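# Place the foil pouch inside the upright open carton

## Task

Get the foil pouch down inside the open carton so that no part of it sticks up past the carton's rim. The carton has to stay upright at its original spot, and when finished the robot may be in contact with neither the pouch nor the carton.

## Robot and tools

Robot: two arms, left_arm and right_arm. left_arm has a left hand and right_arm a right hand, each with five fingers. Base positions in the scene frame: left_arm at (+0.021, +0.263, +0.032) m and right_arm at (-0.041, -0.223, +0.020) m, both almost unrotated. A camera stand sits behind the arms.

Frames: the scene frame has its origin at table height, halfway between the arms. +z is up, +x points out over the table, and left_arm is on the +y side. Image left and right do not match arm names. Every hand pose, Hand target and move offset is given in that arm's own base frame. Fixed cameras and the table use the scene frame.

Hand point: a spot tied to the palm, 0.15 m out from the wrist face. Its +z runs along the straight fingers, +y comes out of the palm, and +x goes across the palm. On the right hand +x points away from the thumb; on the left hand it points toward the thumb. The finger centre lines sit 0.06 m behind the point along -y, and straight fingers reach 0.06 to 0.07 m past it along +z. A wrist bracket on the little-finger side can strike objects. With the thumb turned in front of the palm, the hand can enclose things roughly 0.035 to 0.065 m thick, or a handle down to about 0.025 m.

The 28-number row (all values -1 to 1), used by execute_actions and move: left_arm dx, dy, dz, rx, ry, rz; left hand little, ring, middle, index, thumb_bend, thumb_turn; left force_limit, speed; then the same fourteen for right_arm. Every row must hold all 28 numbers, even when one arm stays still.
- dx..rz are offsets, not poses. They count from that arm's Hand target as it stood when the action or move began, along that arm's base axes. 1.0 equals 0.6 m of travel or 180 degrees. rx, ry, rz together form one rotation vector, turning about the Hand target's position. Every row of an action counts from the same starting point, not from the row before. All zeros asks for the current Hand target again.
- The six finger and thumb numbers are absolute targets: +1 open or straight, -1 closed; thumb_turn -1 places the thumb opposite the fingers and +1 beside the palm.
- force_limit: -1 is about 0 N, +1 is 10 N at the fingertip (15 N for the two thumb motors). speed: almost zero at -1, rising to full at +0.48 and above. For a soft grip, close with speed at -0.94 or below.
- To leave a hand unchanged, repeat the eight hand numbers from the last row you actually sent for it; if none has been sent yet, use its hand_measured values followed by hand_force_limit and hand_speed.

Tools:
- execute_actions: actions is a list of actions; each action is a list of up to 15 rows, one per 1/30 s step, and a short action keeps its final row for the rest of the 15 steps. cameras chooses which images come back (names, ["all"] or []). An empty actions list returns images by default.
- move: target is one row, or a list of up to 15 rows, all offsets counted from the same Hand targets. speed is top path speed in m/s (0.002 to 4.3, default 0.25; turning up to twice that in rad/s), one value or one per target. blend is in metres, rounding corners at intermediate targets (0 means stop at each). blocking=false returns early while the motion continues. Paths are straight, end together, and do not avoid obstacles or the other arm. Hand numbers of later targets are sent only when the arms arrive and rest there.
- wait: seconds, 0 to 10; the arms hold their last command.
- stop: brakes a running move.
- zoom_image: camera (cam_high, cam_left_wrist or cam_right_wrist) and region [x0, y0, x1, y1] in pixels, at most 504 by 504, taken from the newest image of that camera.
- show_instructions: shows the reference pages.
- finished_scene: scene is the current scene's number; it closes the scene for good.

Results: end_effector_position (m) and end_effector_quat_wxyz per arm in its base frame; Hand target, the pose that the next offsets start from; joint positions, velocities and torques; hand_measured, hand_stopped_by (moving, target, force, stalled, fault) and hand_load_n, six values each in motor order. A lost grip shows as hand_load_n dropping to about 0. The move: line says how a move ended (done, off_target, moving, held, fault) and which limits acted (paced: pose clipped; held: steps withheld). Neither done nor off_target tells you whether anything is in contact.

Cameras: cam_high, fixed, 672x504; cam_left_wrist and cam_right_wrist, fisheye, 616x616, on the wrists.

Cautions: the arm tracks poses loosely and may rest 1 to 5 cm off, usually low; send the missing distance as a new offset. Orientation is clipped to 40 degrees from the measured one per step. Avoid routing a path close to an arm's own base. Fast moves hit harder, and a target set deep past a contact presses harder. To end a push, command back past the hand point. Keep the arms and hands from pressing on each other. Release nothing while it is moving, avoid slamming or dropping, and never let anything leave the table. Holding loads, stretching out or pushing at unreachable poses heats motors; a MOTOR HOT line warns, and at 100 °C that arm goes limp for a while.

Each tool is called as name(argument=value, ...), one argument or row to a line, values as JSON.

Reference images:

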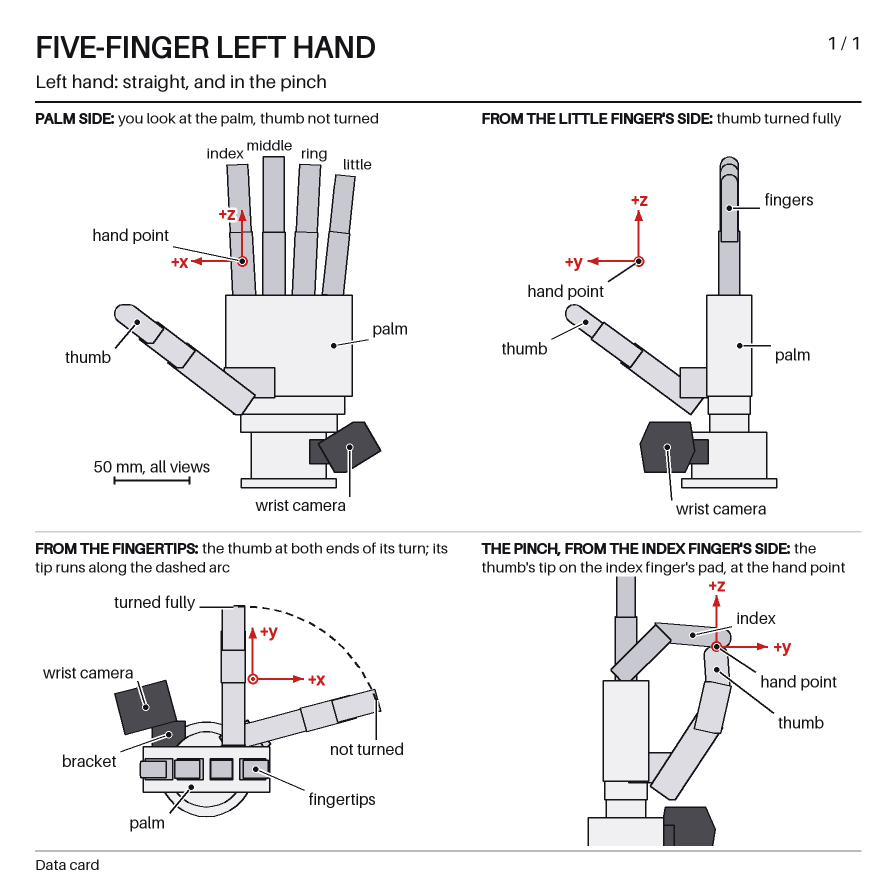

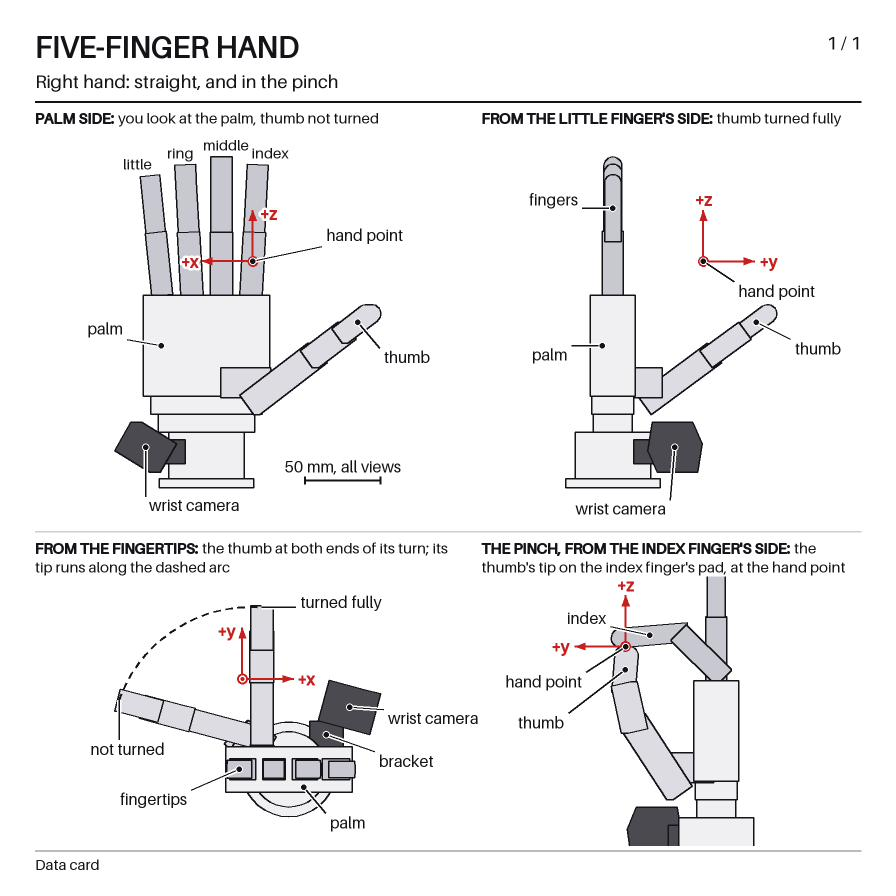

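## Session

execute_actions(
  actions=[],
)

Scene clock: 0.00 s.
left_arm: end_effector_position=(+0.7522, -0.1642, +0.2548) hand_measured=(+1.000, +1.000, +1.000, +1.000, +1.000, +1.000) hand_load_n=(+0.0, +0.0, +0.0, +0.0, +0.0, +0.0) hand_stopped_by=(target, target, target, target, target, target) hand_force_limit=0.00 hand_speed=-0.80 end_effector_quat_wxyz=(+0.539, -0.026, +0.705, -0.461) | right_arm: end_effector_position=(+0.6650, +0.1938, +0.2949) hand_measured=(+1.000, +1.000, +1.000, +1.000, +1.000, +1.000) hand_load_n=(+0.0, +0.0, +0.0, +0.0, +0.0, +0.0) hand_stopped_by=(target, target, target, target, target, target) hand_force_limit=0.00 hand_speed=-0.80 end_effector_quat_wxyz=(+0.454, +0.102, +0.868, +0.175)
Joint positions: left_arm=[-0.104 1.792 1.336 0.463 0.567 0.822] | right_arm=[0.219 1.528 1.201 -0.227 -0.026 2.039]
Joint velocities: within noise
Joint torques (N m): no reading
Heat: left arm: hottest elbow 33 °C; right arm: hottest elbow 33 °C.
Hand target: left_arm +0.7580, -0.1648, +0.2708; +0.549, -0.020, +0.696, -0.462 | right_arm +0.6705, +0.1951, +0.3185; +0.471, +0.101, +0.857, +0.181
camera_calibration:
cam_left_wrist: T_world_to_cam=[[-0.572585, -0.673602, 0.467339, 0.19497], [-0.624518, -0.0109425, -0.780933, 0.669417], [0.531152, -0.739013, -0.414411, -0.297158], [0, 0, 0, 1]] pos_world=[0.687536, -0.0809464, 0.308507]
cam_right_wrist: T_world_to_cam=[[-0.117587, 0.976384, 0.181237, -0.165173], [0.0153375, -0.180696, 0.983419, -0.267588], [0.992944, 0.118417, 0.00627221, -0.565712], [0, 0, 0, 1]] pos_world=[0.546403, 0.17991, 0.296635]

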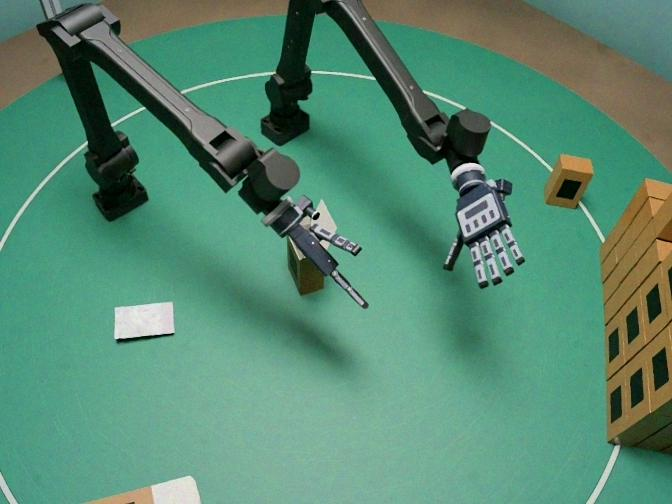

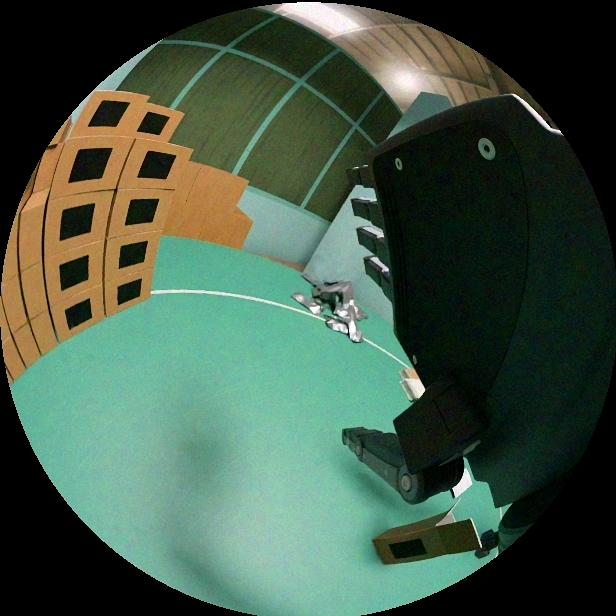

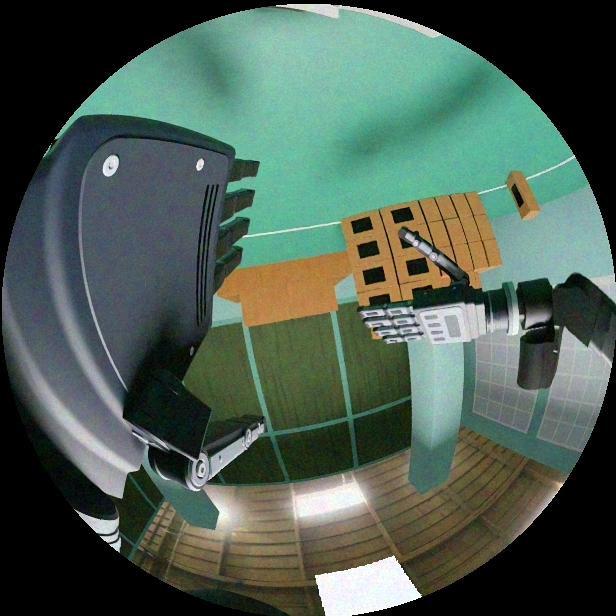

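zoom_image(
  camera="cam_high",
  region=[90, 270, 210, 370],
)

zoom_image(
  camera="cam_high",
  region=[240, 180, 380, 310],
)

Scaled by 4.200 from the camera's 672x504 image, which has a finer 960x720 frame.

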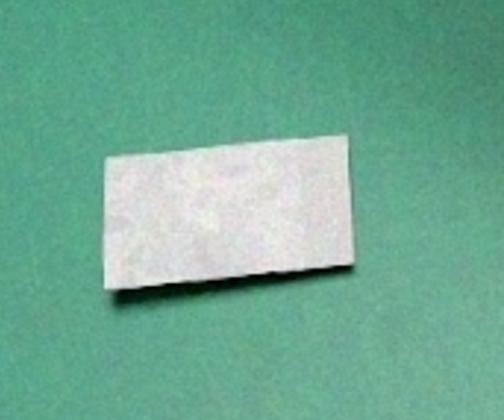

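Scaled by 3.600 from the camera's 672x504 image, which has a finer 960x720 frame.

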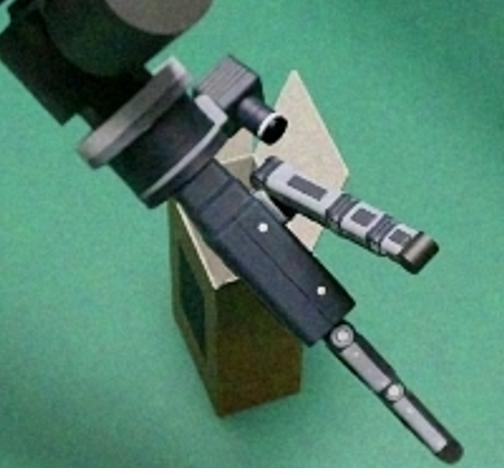

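move(
  target=[
    [0,0,0,0,0,0,1,1,1,1,1,1,0,-0.8,-0.2,-0.18,0,0,0,0,0.6,0.6,0.6,0.6,1,-1,0,0],
    [0,0,0,0,0,0,1,1,1,1,1,1,0,-0.8,-0.547,-0.481,-0.139,-0.498,-0.211,0.6446,0.6,0.6,0.6,0.6,1,-1,0,0],
  ],
  speed=0.45,
  blend=[0.06,0],
  cameras=["cam_high","cam_right_wrist"],
)

Scene clock: 46.63 s.
left_arm: end_effector_position=(+0.7522, -0.1642, +0.2548) hand_measured=(+1.000, +1.000, +1.000, +1.000, +1.000, +1.000) hand_load_n=(+0.0, +0.0, +0.0, +0.0, +0.0, +0.0) hand_stopped_by=(target, target, target, target, target, target) hand_force_limit=0.00 hand_speed=-0.80 end_effector_quat_wxyz=(+0.539, -0.026, +0.705, -0.461) | right_arm: end_effector_position=(+0.3403, -0.0972, +0.2295) hand_measured=(+0.600, +0.600, +0.600, +0.600, +1.000, -1.000) hand_load_n=(+0.0, +0.0, +0.0, +0.0, +0.0, +0.0) hand_stopped_by=(target, target, target, target, target, target) hand_force_limit=0.00 hand_speed=0.00 end_effector_quat_wxyz=(-0.249, +0.921, -0.290, +0.069)
Joint positions: left_arm=[-0.104 1.792 1.336 0.463 0.567 0.822] | right_arm=[-0.42 1.304 1.271 -1.448 -0.516 -1.356]
Joint torques (N m): left_arm=[-0.73 -13.92 9.59 2.02 0.05 0.02] | right_arm=[2.2 -7.65 7.51 0.1 -0.35 -0.14]
Heat: left arm: hottest elbow 39 °C; right arm: hottest elbow 38 °C.
Hand target: left_arm +0.7580, -0.1648, +0.2708; +0.549, -0.020, +0.696, -0.462 | right_arm +0.3423, -0.0936, +0.2351; -0.248, +0.926, -0.275, +0.073
Off the commanded pose: left_arm 0.017 m, 2 deg | right_arm 0.007 m, 2 deg.
move: off_target (left_arm)
camera_calibration:
cam_right_wrist: T_world_to_cam=[[-0.268051, -0.824579, -0.498215, 0.124698], [-0.924781, 0.0752669, 0.372981, 0.23401], [-0.270053, 0.560718, -0.78273, 0.44529], [0, 0, 0, 1]] pos_world=[0.370085, -0.164472, 0.323387]
Images, in order (width x height): cam_high 672x504, cam_right_wrist 616x616.

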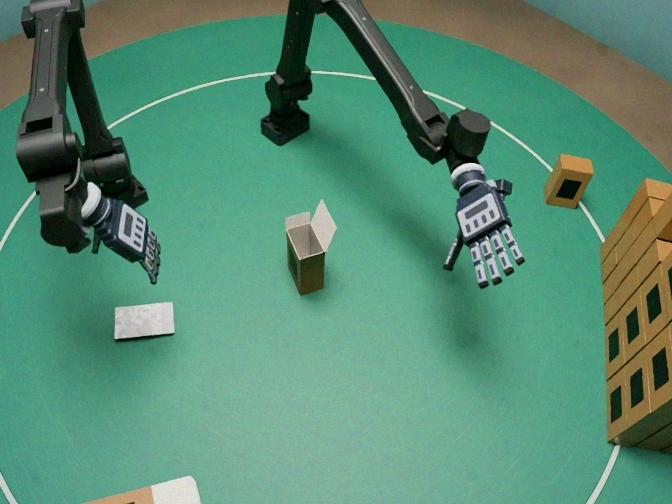

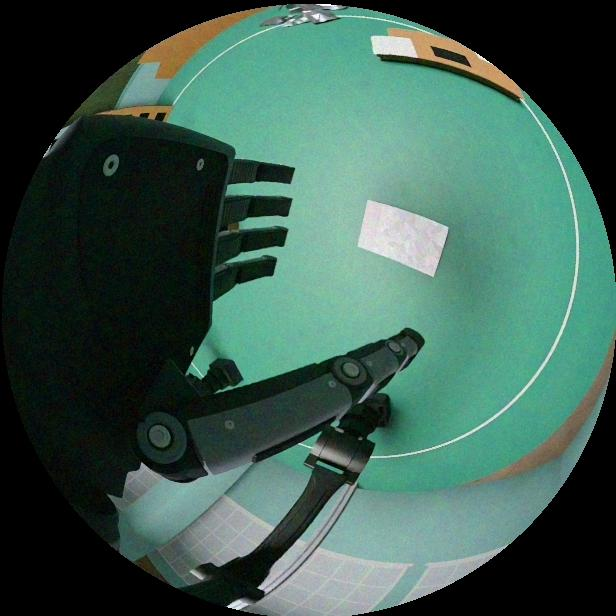

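zoom_image(
  camera="cam_right_wrist",
  region=[340, 180, 470, 300],
)

zoom_image(
  camera="cam_high",
  region=[260, 190, 360, 310],
)

Scaled by 3.877 from the camera's 616x616 image, which has a finer 880x880 frame.

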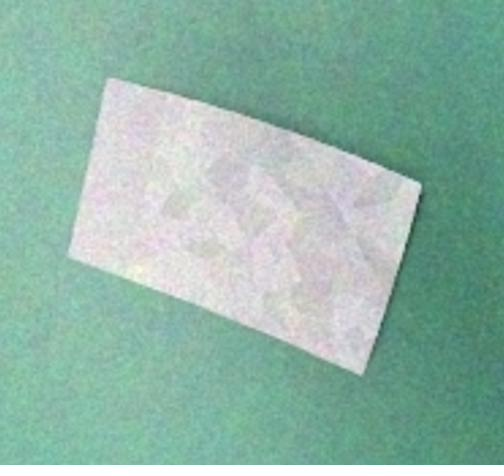

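Scaled by 4.200 from the camera's 672x504 image, which has a finer 960x720 frame.

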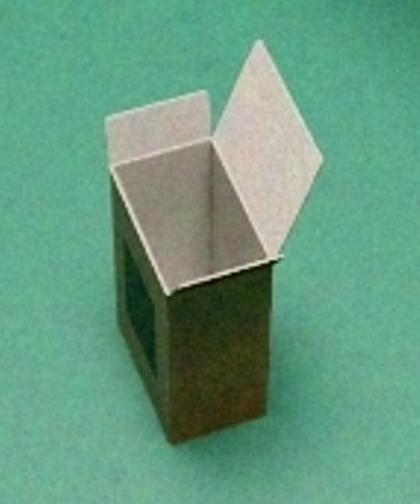

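move(
  target=[0,0,0,0,0,0,1,1,1,1,1,1,0,-0.8,0.0195,0.006,-0.21,0,0,0.0167,0.6,0.6,0.6,0.6,1,-1,0,0],
  speed=0.25,
  cameras=["cam_right_wrist"],
)

zoom_image(
  camera="cam_right_wrist",
  region=[270, 130, 480, 340],
)

Scene clock: 62.47 s.
left_arm: end_effector_position=(+0.7522, -0.1642, +0.2548) hand_measured=(+1.000, +1.000, +1.000, +1.000, +1.000, +1.000) hand_load_n=(+0.0, +0.0, +0.0, +0.0, +0.0, +0.0) hand_stopped_by=(target, target, target, target, target, target) hand_force_limit=0.00 hand_speed=-0.80 end_effector_quat_wxyz=(+0.539, -0.026, +0.705, -0.461) | right_arm: end_effector_position=(+0.3463, -0.0928, +0.1068) hand_measured=(+0.600, +0.600, +0.600, +0.600, +1.000, -1.000) hand_load_n=(+0.0, +0.0, -0.5, +0.0, +0.0, +0.0) hand_stopped_by=(target, target, target, target, target, target) hand_force_limit=0.00 hand_speed=0.00 end_effector_quat_wxyz=(-0.250, +0.929, -0.268, +0.057)
Joint positions: left_arm=[-0.104 1.792 1.336 0.463 0.567 0.822] | right_arm=[-0.398 1.396 1.029 -1.142 -0.516 -1.39]
Joint torques (N m): left_arm=[-0.67 -13.92 9.61 2.02 0.05 0.02] | right_arm=[2.37 -7.77 6.76 0.85 -0.47 -0.15]
Heat: left arm: hottest elbow 40 °C; right arm: hottest elbow 38 °C.
Hand target: left_arm +0.7580, -0.1648, +0.2708; +0.549, -0.020, +0.696, -0.462 | right_arm +0.3540, -0.0899, +0.1090; -0.250, +0.933, -0.251, +0.067
Off the commanded pose: left_arm 0.017 m, 2 deg | right_arm 0.008 m, 2 deg.
move: off_target (left_arm)
camera_calibration:
cam_right_wrist: T_world_to_cam=[[-0.230905, -0.836286, -0.497302, 0.0548472], [-0.923546, 0.0275447, 0.382497, 0.279174], [-0.306179, 0.547602, -0.778708, 0.359302], [0, 0, 0, 1]] pos_world=[0.380506, -0.158576, 0.200284]
Images, in order (width x height): cam_right_wrist 616x616.

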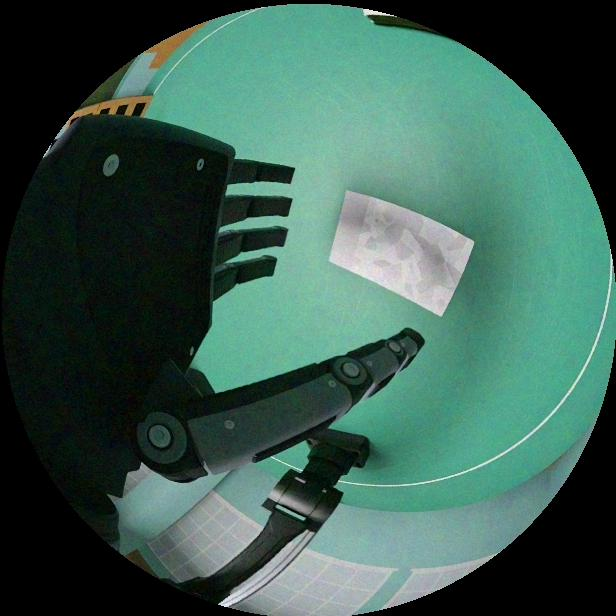

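Scaled by 2.400 from the camera's 616x616 image, which has a finer 880x880 frame.

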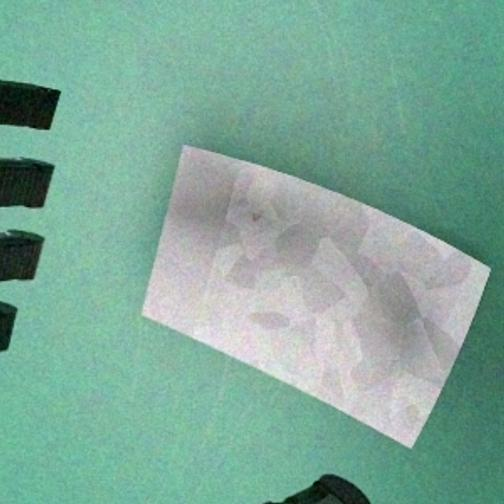

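move(
  target=[0,0,0,0,0,0,1,1,1,1,1,1,0,-0.8,0.012,-0.001,-0.113,0,0,0,0.6,0.6,0.6,0.6,1,-1,0,0],
  speed=0.15,
  cameras=["cam_right_wrist"],
)

zoom_image(
  camera="cam_right_wrist",
  region=[200, 120, 450, 370],
)

Scene clock: 72.30 s.
left_arm: end_effector_position=(+0.7522, -0.1642, +0.2548) hand_measured=(+1.000, +1.000, +1.000, +1.000, +1.000, +1.000) hand_load_n=(+0.0, +0.0, +0.0, +0.0, +0.0, +0.0) hand_stopped_by=(target, target, target, target, target, target) hand_force_limit=0.00 hand_speed=-0.80 end_effector_quat_wxyz=(+0.539, -0.026, +0.705, -0.461) | right_arm: end_effector_position=(+0.3540, -0.0942, +0.0404) hand_measured=(+0.600, +0.600, +0.600, +0.600, +1.000, -1.000) hand_load_n=(+0.0, +0.0, +0.0, +0.0, +0.0, +0.0) hand_stopped_by=(target, target, target, target, target, target) hand_force_limit=0.00 hand_speed=0.00 end_effector_quat_wxyz=(-0.250, +0.929, -0.265, +0.060)
Joint positions: left_arm=[-0.104 1.792 1.336 0.463 0.567 0.822] | right_arm=[-0.393 1.495 0.94 -0.947 -0.516 -1.39]
Joint torques (N m): left_arm=[-0.73 -13.92 9.61 2.02 0.05 0.02] | right_arm=[2.43 -8.23 6.08 0.85 -0.45 -0.08]
Heat: left arm: hottest elbow 40 °C; right arm: hottest elbow 37 °C.
Hand target: left_arm +0.7580, -0.1648, +0.2708; +0.549, -0.020, +0.696, -0.462 | right_arm +0.3612, -0.0905, +0.0412; -0.250, +0.933, -0.251, +0.066
Off the commanded pose: left_arm 0.017 m, 2 deg | right_arm 0.008 m, 2 deg.
move: off_target (left_arm)
camera_calibration:
cam_right_wrist: T_world_to_cam=[[-0.224104, -0.838592, -0.496529, 0.0197708], [-0.925944, 0.0242988, 0.376878, 0.312357], [-0.303982, 0.544217, -0.781935, 0.309735], [0, 0, 0, 1]] pos_world=[0.38781, -0.159574, 0.134289]
Images, in order (width x height): cam_right_wrist 616x616.

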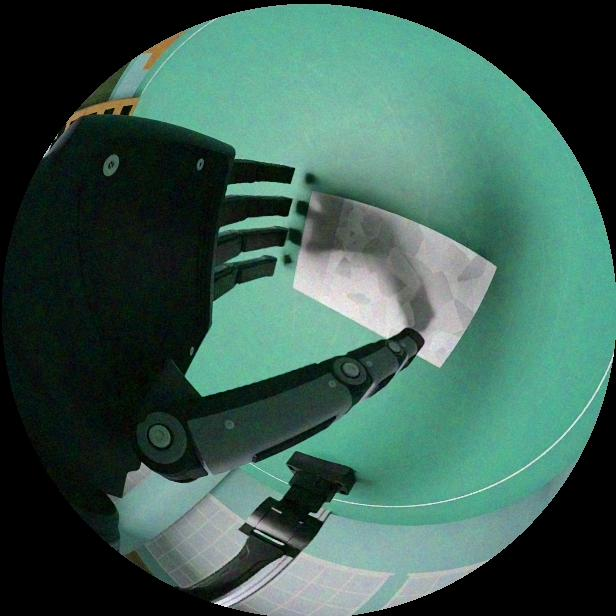

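Scaled by 2.016 from the camera's 616x616 image, which has a finer 880x880 frame.

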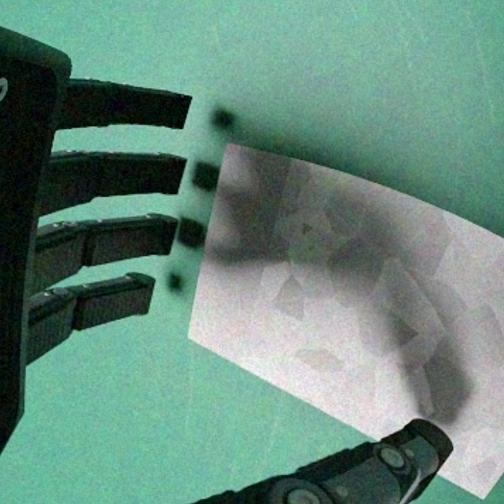

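move(
  target=[
    [0,0,0,0,0,0,1,1,1,1,1,1,0,-0.8,0,0.001,-0.016,0,0,0,0.6,0.6,0.6,0.6,1,-1,0,0],
    [0,0,0,0,0,0,1,1,1,1,1,1,0,-0.8,0,0.001,-0.016,0,0,0,0.3,0.3,0.3,0.3,1,-1,-0.4,-0.6],
  ],
  speed=0.05,
  cameras=["cam_right_wrist"],
)

Scene clock: 84.97 s.
left_arm: end_effector_position=(+0.7522, -0.1642, +0.2548) hand_measured=(+1.000, +1.000, +1.000, +1.000, +1.000, +1.000) hand_load_n=(-0.5, +0.0, +0.0, +0.0, +0.0, +0.0) hand_stopped_by=(target, target, target, target, target, target) hand_force_limit=0.00 hand_speed=-0.80 end_effector_quat_wxyz=(+0.539, -0.026, +0.705, -0.461) | right_arm: end_effector_position=(+0.3559, -0.0943, +0.0332) hand_measured=(+0.300, +0.300, +0.300, +0.300, +1.000, -1.000) hand_load_n=(+0.0, +0.0, +0.0, +0.0, +0.0, +0.0) hand_stopped_by=(target, target, target, target, target, target) hand_force_limit=-0.40 hand_speed=-0.60 end_effector_quat_wxyz=(-0.250, +0.930, -0.263, +0.064)
Joint positions: left_arm=[-0.104 1.792 1.336 0.463 0.567 0.822] | right_arm=[-0.392 1.505 0.929 -0.918 -0.516 -1.39]
Joint torques (N m): left_arm=[-0.73 -13.92 9.61 2.02 0.05 0.02] | right_arm=[2.49 -7.94 5.79 0.85 -0.43 -0.06]
Heat: left arm: hottest elbow 41 °C; right arm: hottest elbow 37 °C.
Hand target: left_arm +0.7580, -0.1648, +0.2708; +0.549, -0.020, +0.696, -0.462 | right_arm +0.3613, -0.0899, +0.0317; -0.250, +0.933, -0.251, +0.067
Off the commanded pose: left_arm 0.017 m, 2 deg | right_arm 0.007 m, 2 deg.
move: off_target (left_arm)
camera_calibration:
cam_right_wrist: T_world_to_cam=[[-0.21871, -0.840413, -0.495855, 0.0143832], [-0.929059, 0.0239728, 0.369154, 0.318256], [-0.298355, 0.541416, -0.786036, 0.302594], [0, 0, 0, 1]] pos_world=[0.389105, -0.159371, 0.127496]
Images, in order (width x height): cam_right_wrist 616x616.

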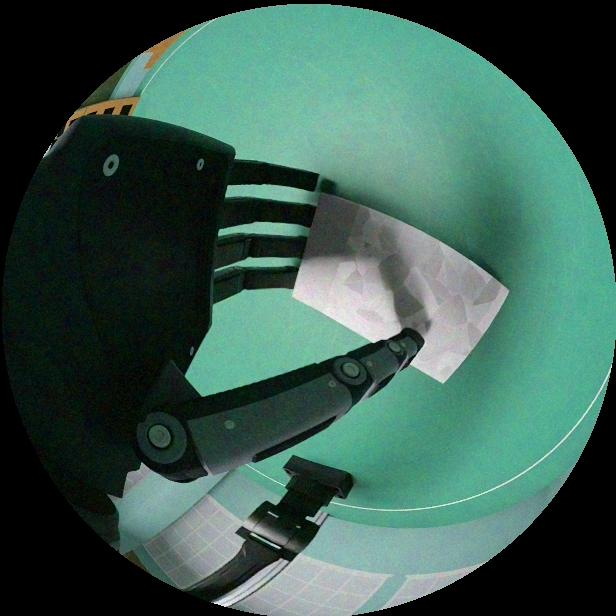

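move(
  target=[
    [0,0,0,0,0,0,1,1,1,1,1,1,0,-0.8,0,0,-0.008,0,0,0,0.3,0.3,0.3,0.3,1,-1,-0.4,-0.6],
    [0,0,0,0,0,0,1,1,1,1,1,1,0,-0.8,0,0,-0.013,0,0,0,0,0,0,0,1,-1,-0.4,-0.8],
  ],
  speed=0.05,
  cameras=["cam_right_wrist"],
)

Scene clock: 88.10 s.
left_arm: end_effector_position=(+0.7522, -0.1642, +0.2548) hand_measured=(+1.000, +1.000, +1.000, +1.000, +1.000, +1.000) hand_load_n=(+0.0, +0.0, +0.0, +0.0, +0.0, +0.0) hand_stopped_by=(target, target, target, target, target, target) hand_force_limit=0.00 hand_speed=-0.80 end_effector_quat_wxyz=(+0.539, -0.026, +0.705, -0.461) | right_arm: end_effector_position=(+0.3573, -0.0946, +0.0265) hand_measured=(+0.000, +0.000, +0.000, +0.000, +1.000, -1.000) hand_load_n=(+0.0, +0.0, +0.0, +0.5, +0.0, +0.0) hand_stopped_by=(target, target, target, target, target, target) hand_force_limit=-0.40 hand_speed=-0.80 end_effector_quat_wxyz=(-0.250, +0.930, -0.263, +0.066)
Joint positions: left_arm=[-0.104 1.792 1.336 0.463 0.567 0.822] | right_arm=[-0.391 1.517 0.922 -0.895 -0.516 -1.39]
Joint torques (N m): left_arm=[-0.67 -13.92 9.61 2.02 0.05 0.02] | right_arm=[2.43 -7.94 5.52 0.87 -0.39 -0.06]
Heat: left arm: hottest elbow 41 °C; right arm: hottest elbow 36 °C.
Hand target: left_arm +0.7580, -0.1648, +0.2708; +0.549, -0.020, +0.696, -0.462 | right_arm +0.3612, -0.0899, +0.0238; -0.250, +0.933, -0.251, +0.067
Off the commanded pose: left_arm 0.017 m, 2 deg | right_arm 0.007 m, 1 deg.
move: off_target (left_arm)
camera_calibration:
cam_right_wrist: T_world_to_cam=[[-0.21667, -0.840991, -0.495771, 0.0102516], [-0.930293, 0.0238957, 0.366037, 0.322529], [-0.295987, 0.540522, -0.787546, 0.297091], [0, 0, 0, 1]] pos_world=[0.390203, -0.15967, 0.120998]
Images, in order (width x height): cam_right_wrist 616x616.

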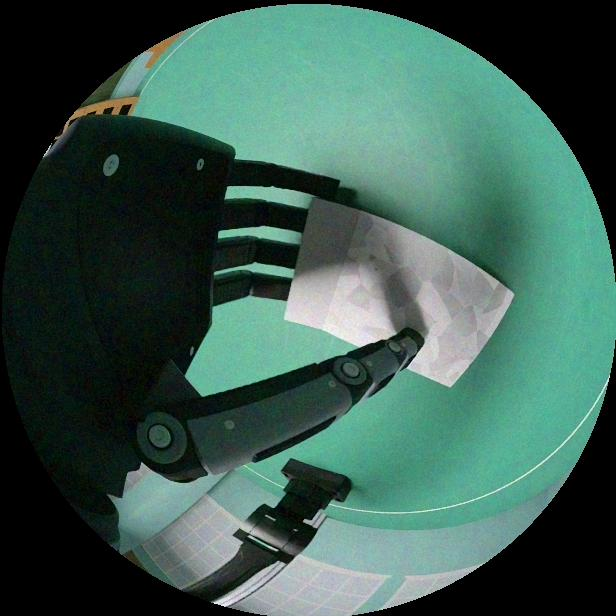

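move(
  target=[0,0,0,0,0,0,1,1,1,1,1,1,0,-0.8,0,0,-0.002,0,0,0,-0.3,-0.3,-0.3,-0.3,1,-1,-0.4,-0.8],
  speed=0.05,
  cameras=["cam_right_wrist"],
)

zoom_image(
  camera="cam_right_wrist",
  region=[200, 120, 520, 420],
)

Scene clock: 91.83 s.
left_arm: end_effector_position=(+0.7522, -0.1642, +0.2548) hand_measured=(+1.000, +1.000, +1.000, +1.000, +1.000, +1.000) hand_load_n=(+0.0, +0.0, +0.0, +0.0, +0.0, +0.0) hand_stopped_by=(target, target, target, target, target, target) hand_force_limit=0.00 hand_speed=-0.80 end_effector_quat_wxyz=(+0.539, -0.026, +0.705, -0.461) | right_arm: end_effector_position=(+0.3561, -0.0941, +0.0248) hand_measured=(-0.300, -0.300, -0.300, -0.300, +1.000, -1.000) hand_load_n=(+0.0, +0.0, +0.5, +0.0, +0.0, +0.0) hand_stopped_by=(target, target, target, target, target, target) hand_force_limit=-0.40 hand_speed=-0.80 end_effector_quat_wxyz=(-0.250, +0.930, -0.263, +0.064)
Joint positions: left_arm=[-0.104 1.792 1.336 0.463 0.567 0.822] | right_arm=[-0.391 1.518 0.918 -0.892 -0.516 -1.39]
Joint torques (N m): left_arm=[-0.73 -13.92 9.59 2.02 0.05 0.02] | right_arm=[2.43 -7.88 5.67 0.91 -0.39 -0.06]
Heat: left arm: hottest elbow 41 °C; right arm: hottest elbow 36 °C.
Hand target: left_arm +0.7580, -0.1648, +0.2708; +0.549, -0.020, +0.696, -0.462 | right_arm +0.3612, -0.0899, +0.0227; -0.250, +0.933, -0.251, +0.066
Off the commanded pose: left_arm 0.017 m, 2 deg | right_arm 0.007 m, 2 deg.
move: off_target (left_arm)
camera_calibration:
cam_right_wrist: T_world_to_cam=[[-0.217939, -0.840486, -0.496071, 0.0101096], [-0.929363, 0.0235391, 0.368416, 0.321641], [-0.297971, 0.541322, -0.786246, 0.295936], [0, 0, 0, 1]] pos_world=[0.389305, -0.159271, 0.119196]
Images, in order (width x height): cam_right_wrist 616x616.

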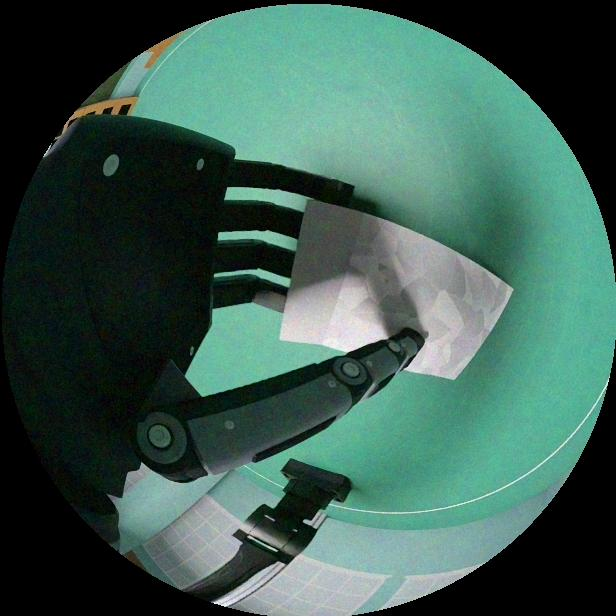

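Scaled by 1.575 from the camera's 616x616 image, which has a finer 880x880 frame.

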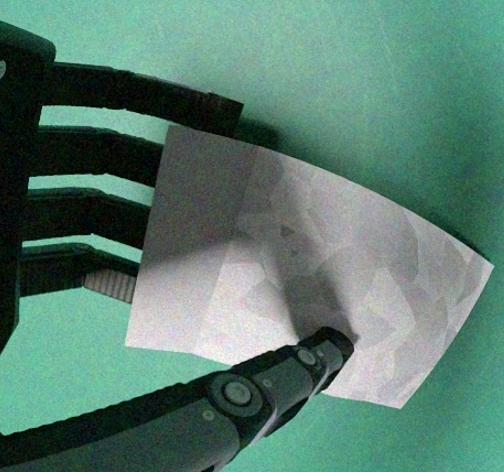

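move(
  target=[
    [0,0,0,0,0,0,1,1,1,1,1,1,0,-0.8,0,0,0.03,0,0,0,-0.3,-0.3,-0.3,-0.3,1,-1,-0.4,-0.8],
    [0,0,0,0,0,0,1,1,1,1,1,1,0,-0.8,0,0,0.03,0,0,0,-0.3,-0.3,-0.3,-0.3,0.35,-1,-0.45,-0.8],
  ],
  speed=0.05,
  cameras=["cam_right_wrist"],
)

Scene clock: 97.03 s.
left_arm: end_effector_position=(+0.7522, -0.1642, +0.2548) hand_measured=(+1.000, +1.000, +1.000, +1.000, +1.000, +1.000) hand_load_n=(+0.0, +0.0, +0.0, +0.0, +0.0, +0.0) hand_stopped_by=(target, target, target, target, target, target) hand_force_limit=0.00 hand_speed=-0.80 end_effector_quat_wxyz=(+0.539, -0.026, +0.705, -0.461) | right_arm: end_effector_position=(+0.3488, -0.0910, +0.0285) hand_measured=(-0.300, -0.300, -0.300, -0.300, +0.350, -1.000) hand_load_n=(+0.0, +0.0, +0.5, +0.0, +0.5, +0.0) hand_stopped_by=(target, target, target, target, target, target) hand_force_limit=-0.45 hand_speed=-0.80 end_effector_quat_wxyz=(-0.251, +0.929, -0.266, +0.053)
Joint positions: left_arm=[-0.104 1.792 1.336 0.463 0.567 0.822] | right_arm=[-0.391 1.51 0.918 -0.925 -0.516 -1.39]
Joint torques (N m): left_arm=[-0.73 -13.92 9.59 2.02 0.05 0.02] | right_arm=[2.43 -9.35 7.27 0.05 -0.4 -0.06]
Heat: left arm: hottest elbow 41 °C; right arm: hottest elbow 36 °C.
Hand target: left_arm +0.7580, -0.1648, +0.2708; +0.549, -0.020, +0.696, -0.462 | right_arm +0.3613, -0.0899, +0.0406; -0.250, +0.933, -0.251, +0.066
Off the commanded pose: left_arm 0.017 m, 2 deg | right_arm 0.017 m, 2 deg.
move: off_target (left_arm, right_arm); target 2's new numbers were sent with right_arm's hand 0.018 m and 2 deg from that target
camera_calibration:
cam_right_wrist: T_world_to_cam=[[-0.228662, -0.836012, -0.498797, 0.0173007], [-0.920965, 0.0197179, 0.389147, 0.309459], [-0.315496, 0.548357, -0.774446, 0.301339], [0, 0, 0, 1]] pos_world=[0.384028, -0.15688, 0.121575]
Images, in order (width x height): cam_right_wrist 616x616.

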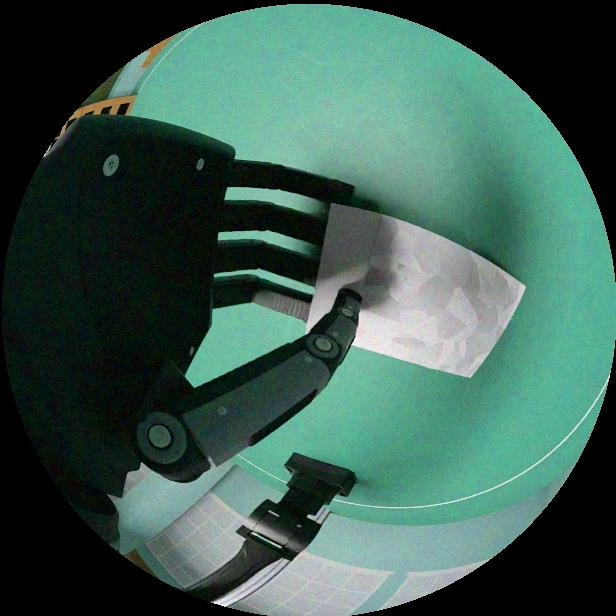

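move(
  target=[0,0,0,0,0,0,1,1,1,1,1,1,0,-0.8,0,0,-0.005,0,0,0,-0.3,-0.3,-0.3,-0.3,-0.2,-1,-0.4,-0.8],
  speed=0.05,
  cameras=["cam_right_wrist"],
)

zoom_image(
  camera="cam_right_wrist",
  region=[200, 120, 520, 420],
)

Scene clock: 100.60 s.
left_arm: end_effector_position=(+0.7522, -0.1642, +0.2548) hand_measured=(+1.000, +1.000, +1.000, +1.000, +1.000, +1.000) hand_load_n=(+0.0, +0.0, +0.0, +0.0, +0.0, +0.0) hand_stopped_by=(target, target, target, target, target, target) hand_force_limit=0.00 hand_speed=-0.80 end_effector_quat_wxyz=(+0.539, -0.026, +0.705, -0.461) | right_arm: end_effector_position=(+0.3488, -0.0910, +0.0285) hand_measured=(-0.300, -0.300, -0.300, -0.300, +0.316, -1.000) hand_load_n=(+0.5, +0.0, +3.5, +0.0, +4.5, +0.5) hand_stopped_by=(target, target, target, target, force, target) hand_force_limit=-0.40 hand_speed=-0.80 end_effector_quat_wxyz=(-0.251, +0.929, -0.266, +0.053)
Joint positions: left_arm=[-0.104 1.792 1.336 0.463 0.567 0.822] | right_arm=[-0.391 1.51 0.918 -0.925 -0.516 -1.39]
Joint torques (N m): left_arm=[-0.73 -13.92 9.61 2.02 0.05 0.02] | right_arm=[2.43 -9 6.99 0.4 -0.4 -0.06]
Heat: left arm: hottest elbow 41 °C; right arm: hottest elbow 36 °C.
Hand target: left_arm +0.7580, -0.1648, +0.2708; +0.549, -0.020, +0.696, -0.462 | right_arm +0.3613, -0.0899, +0.0376; -0.250, +0.933, -0.251, +0.066
Off the commanded pose: left_arm 0.017 m, 2 deg | right_arm 0.015 m, 2 deg.
move: off_target (left_arm, right_arm)
camera_calibration:
cam_right_wrist: T_world_to_cam=[[-0.228662, -0.836012, -0.498797, 0.0173007], [-0.920965, 0.0197179, 0.389147, 0.309459], [-0.315496, 0.548357, -0.774446, 0.301339], [0, 0, 0, 1]] pos_world=[0.384028, -0.15688, 0.121575]
Images, in order (width x height): cam_right_wrist 616x616.

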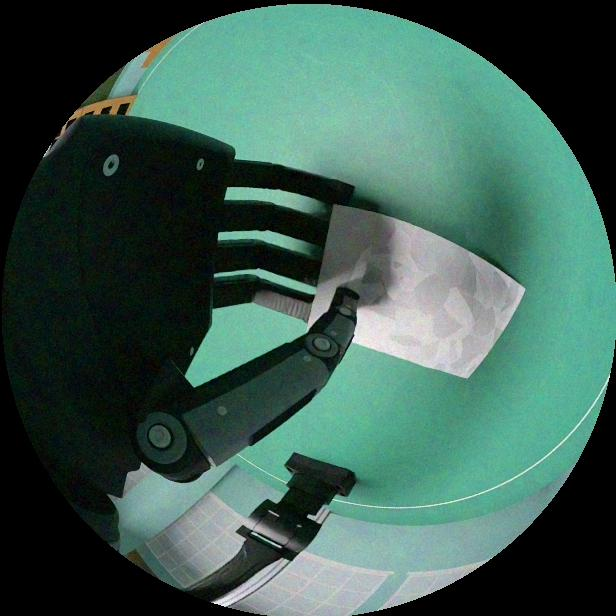

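Scaled by 1.575 from the camera's 616x616 image, which has a finer 880x880 frame.

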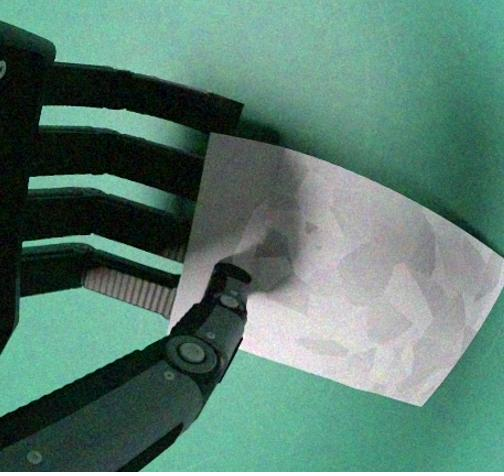

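move(
  target=[
    [0,0,0,0,0,0,1,1,1,1,1,1,0,-0.8,0,0,0,0,0,0,-0.3,-0.3,-0.3,-0.3,-0.25,-1,-0.3,-0.88],
    [0,0,0,0,0,0,1,1,1,1,1,1,0,-0.8,0,0,0.06,0,0,0,-0.3,-0.3,-0.3,-0.3,-0.25,-1,-0.3,-0.88],
  ],
  speed=0.06,
  cameras=["cam_right_wrist"],
)

Scene clock: 104.40 s.
left_arm: end_effector_position=(+0.7522, -0.1642, +0.2548) hand_measured=(+1.000, +1.000, +1.000, +1.000, +1.000, +1.000) hand_load_n=(+0.0, +0.0, +0.0, +0.0, +0.0, +0.0) hand_stopped_by=(target, target, target, target, target, target) hand_force_limit=0.00 hand_speed=-0.80 end_effector_quat_wxyz=(+0.539, -0.026, +0.705, -0.461) | right_arm: end_effector_position=(+0.3415, -0.0879, +0.0553) hand_measured=(-0.300, -0.300, -0.300, -0.300, +0.310, -1.000) hand_load_n=(+0.0, +0.0, +4.0, +0.0, +5.5, +0.5) hand_stopped_by=(target, target, target, target, force, target) hand_force_limit=-0.30 hand_speed=-0.88 end_effector_quat_wxyz=(-0.252, +0.929, -0.268, +0.044)
Joint positions: left_arm=[-0.104 1.792 1.336 0.463 0.567 0.822] | right_arm=[-0.391 1.462 0.947 -1.019 -0.516 -1.39]
Joint torques (N m): left_arm=[-0.73 -13.92 9.61 2.02 0.05 0.02] | right_arm=[2.37 -9 8.88 0.01 -0.4 -0.06]
Heat: left arm: hottest elbow 41 °C; right arm: hottest elbow 36 °C.
Hand target: left_arm +0.7580, -0.1648, +0.2708; +0.549, -0.020, +0.696, -0.462 | right_arm +0.3613, -0.0899, +0.0736; -0.250, +0.933, -0.251, +0.066
Off the commanded pose: left_arm 0.017 m, 2 deg | right_arm 0.027 m, 3 deg.
move: off_target (left_arm, right_arm)
camera_calibration:
cam_right_wrist: T_world_to_cam=[[-0.237136, -0.832544, -0.500637, 0.034802], [-0.914232, 0.0169613, 0.404836, 0.288807], [-0.328552, 0.553699, -0.76516, 0.322489], [0, 0, 0, 1]] pos_world=[0.378244, -0.154487, 0.14726]
Images, in order (width x height): cam_right_wrist 616x616.

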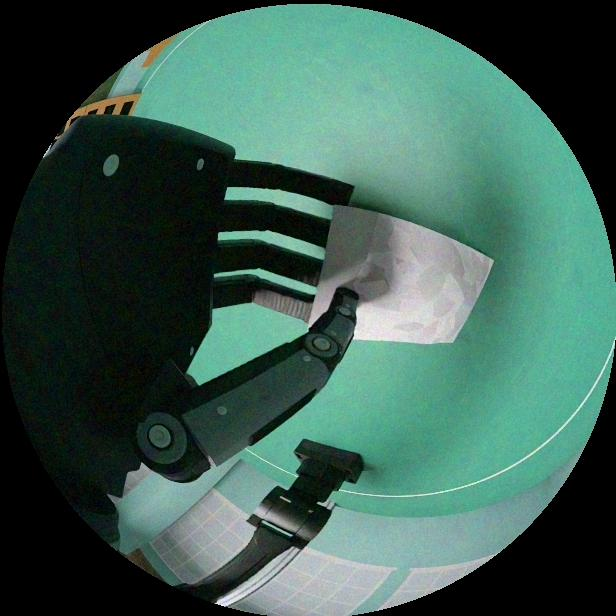

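move(
  target=[
    [0,0,0,0,0,0,1,1,1,1,1,1,0,-0.8,0,0,0.25,0.1511,-0.0705,0.0434,-0.3,-0.3,-0.3,-0.3,-0.25,-1,-0.3,-0.88],
    [0,0,0,0,0,0,1,1,1,1,1,1,0,-0.8,0.15,0.42,0.41,0.1511,-0.0705,0.0434,-0.3,-0.3,-0.3,-0.3,-0.25,-1,-0.3,-0.88],
  ],
  speed=0.15,
  blend=0.03,
  cameras=["all"],
)

Scene clock: 112.73 s.
left_arm: end_effector_position=(+0.7522, -0.1642, +0.2548) hand_measured=(+1.000, +1.000, +1.000, +1.000, +1.000, +1.000) hand_load_n=(+0.0, +0.0, +0.0, +0.0, +0.0, +0.0) hand_stopped_by=(target, target, target, target, target, target) hand_force_limit=0.00 hand_speed=-0.80 end_effector_quat_wxyz=(+0.539, -0.026, +0.705, -0.461) | right_arm: end_effector_position=(+0.4381, +0.1546, +0.2930) hand_measured=(-0.300, -0.300, -0.300, -0.300, +0.310, -1.000) hand_load_n=(+0.0, +0.0, +4.5, +0.0, +5.5, +1.0) hand_stopped_by=(target, target, target, target, force, target) hand_force_limit=-0.30 hand_speed=-0.88 end_effector_quat_wxyz=(-0.483, +0.854, -0.182, +0.067)
Joint positions: left_arm=[-0.104 1.792 1.336 0.463 0.567 0.822] | right_arm=[0.038 1.348 1.328 -1 -0.909 -0.838]
Joint torques (N m): left_arm=[-0.73 -13.98 9.61 2.02 0.05 0.02] | right_arm=[2.14 -8.53 11.12 1.74 -0.56 0.24]
Heat: left arm: hottest elbow 41 °C; right arm: hottest elbow 36 °C.
Hand target: left_arm +0.7580, -0.1648, +0.2708; +0.549, -0.020, +0.696, -0.462 | right_arm +0.4513, +0.1620, +0.3196; -0.491, +0.850, -0.167, +0.091
Off the commanded pose: left_arm 0.017 m, 2 deg | right_arm 0.031 m, 3 deg.
move: off_target (left_arm, right_arm)
camera_calibration:
cam_left_wrist: T_world_to_cam=[[-0.572585, -0.673602, 0.467339, 0.19497], [-0.624518, -0.0109425, -0.780933, 0.669417], [0.531152, -0.739013, -0.414411, -0.297158], [0, 0, 0, 1]] pos_world=[0.687536, -0.0809464, 0.308507]
cam_right_wrist: T_world_to_cam=[[0.00520151, -0.537123, -0.843488, 0.327241], [-0.961529, -0.23436, 0.143308, 0.413077], [-0.274654, 0.810293, -0.517678, 0.266017], [0, 0, 0, 1]] pos_world=[0.468546, 0.0570252, 0.354538]

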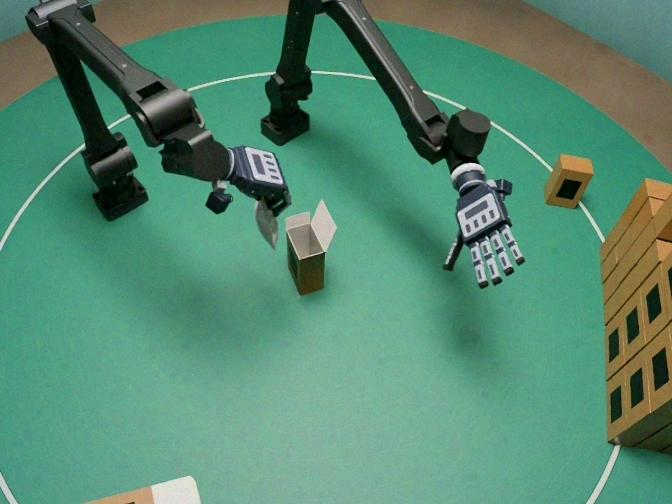

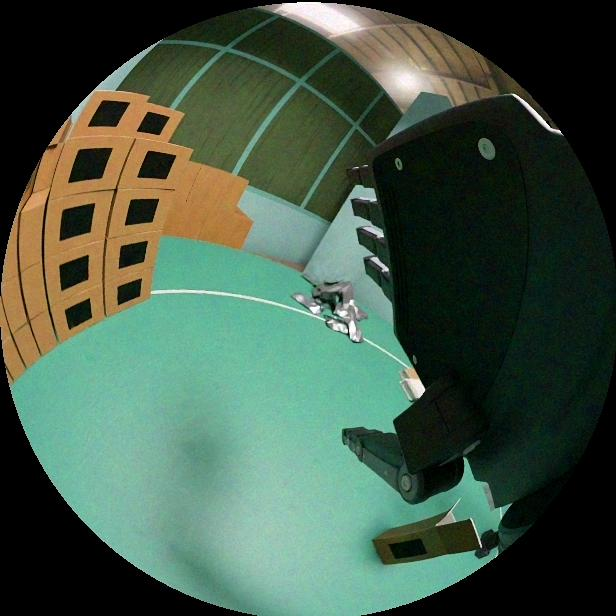

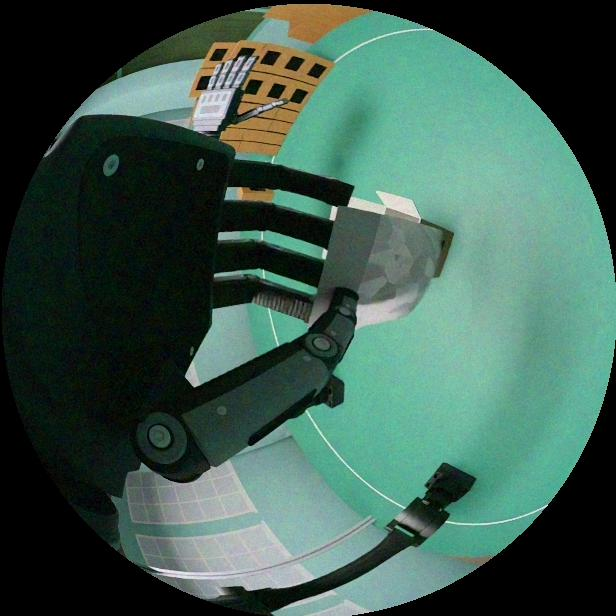

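zoom_image(
  camera="cam_right_wrist",
  region=[290, 160, 490, 360],
)

zoom_image(
  camera="cam_high",
  region=[200, 130, 400, 330],
)

Scaled by 2.520 from the camera's 616x616 image, which has a finer 880x880 frame.

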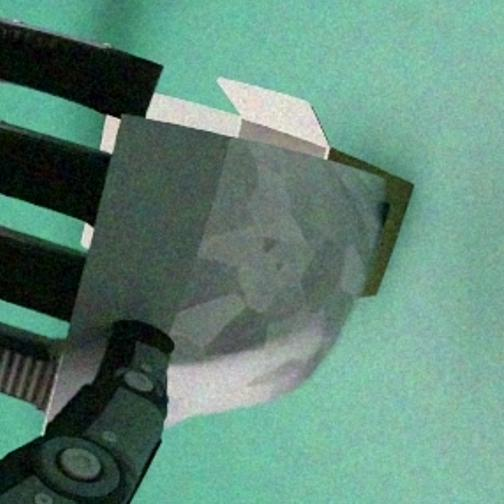

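Scaled by 2.520 from the camera's 672x504 image, which has a finer 960x720 frame.

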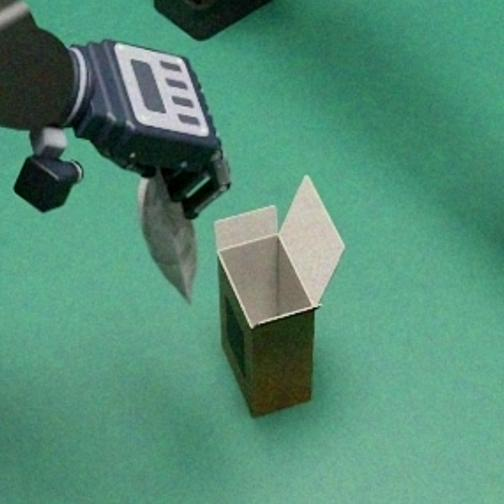

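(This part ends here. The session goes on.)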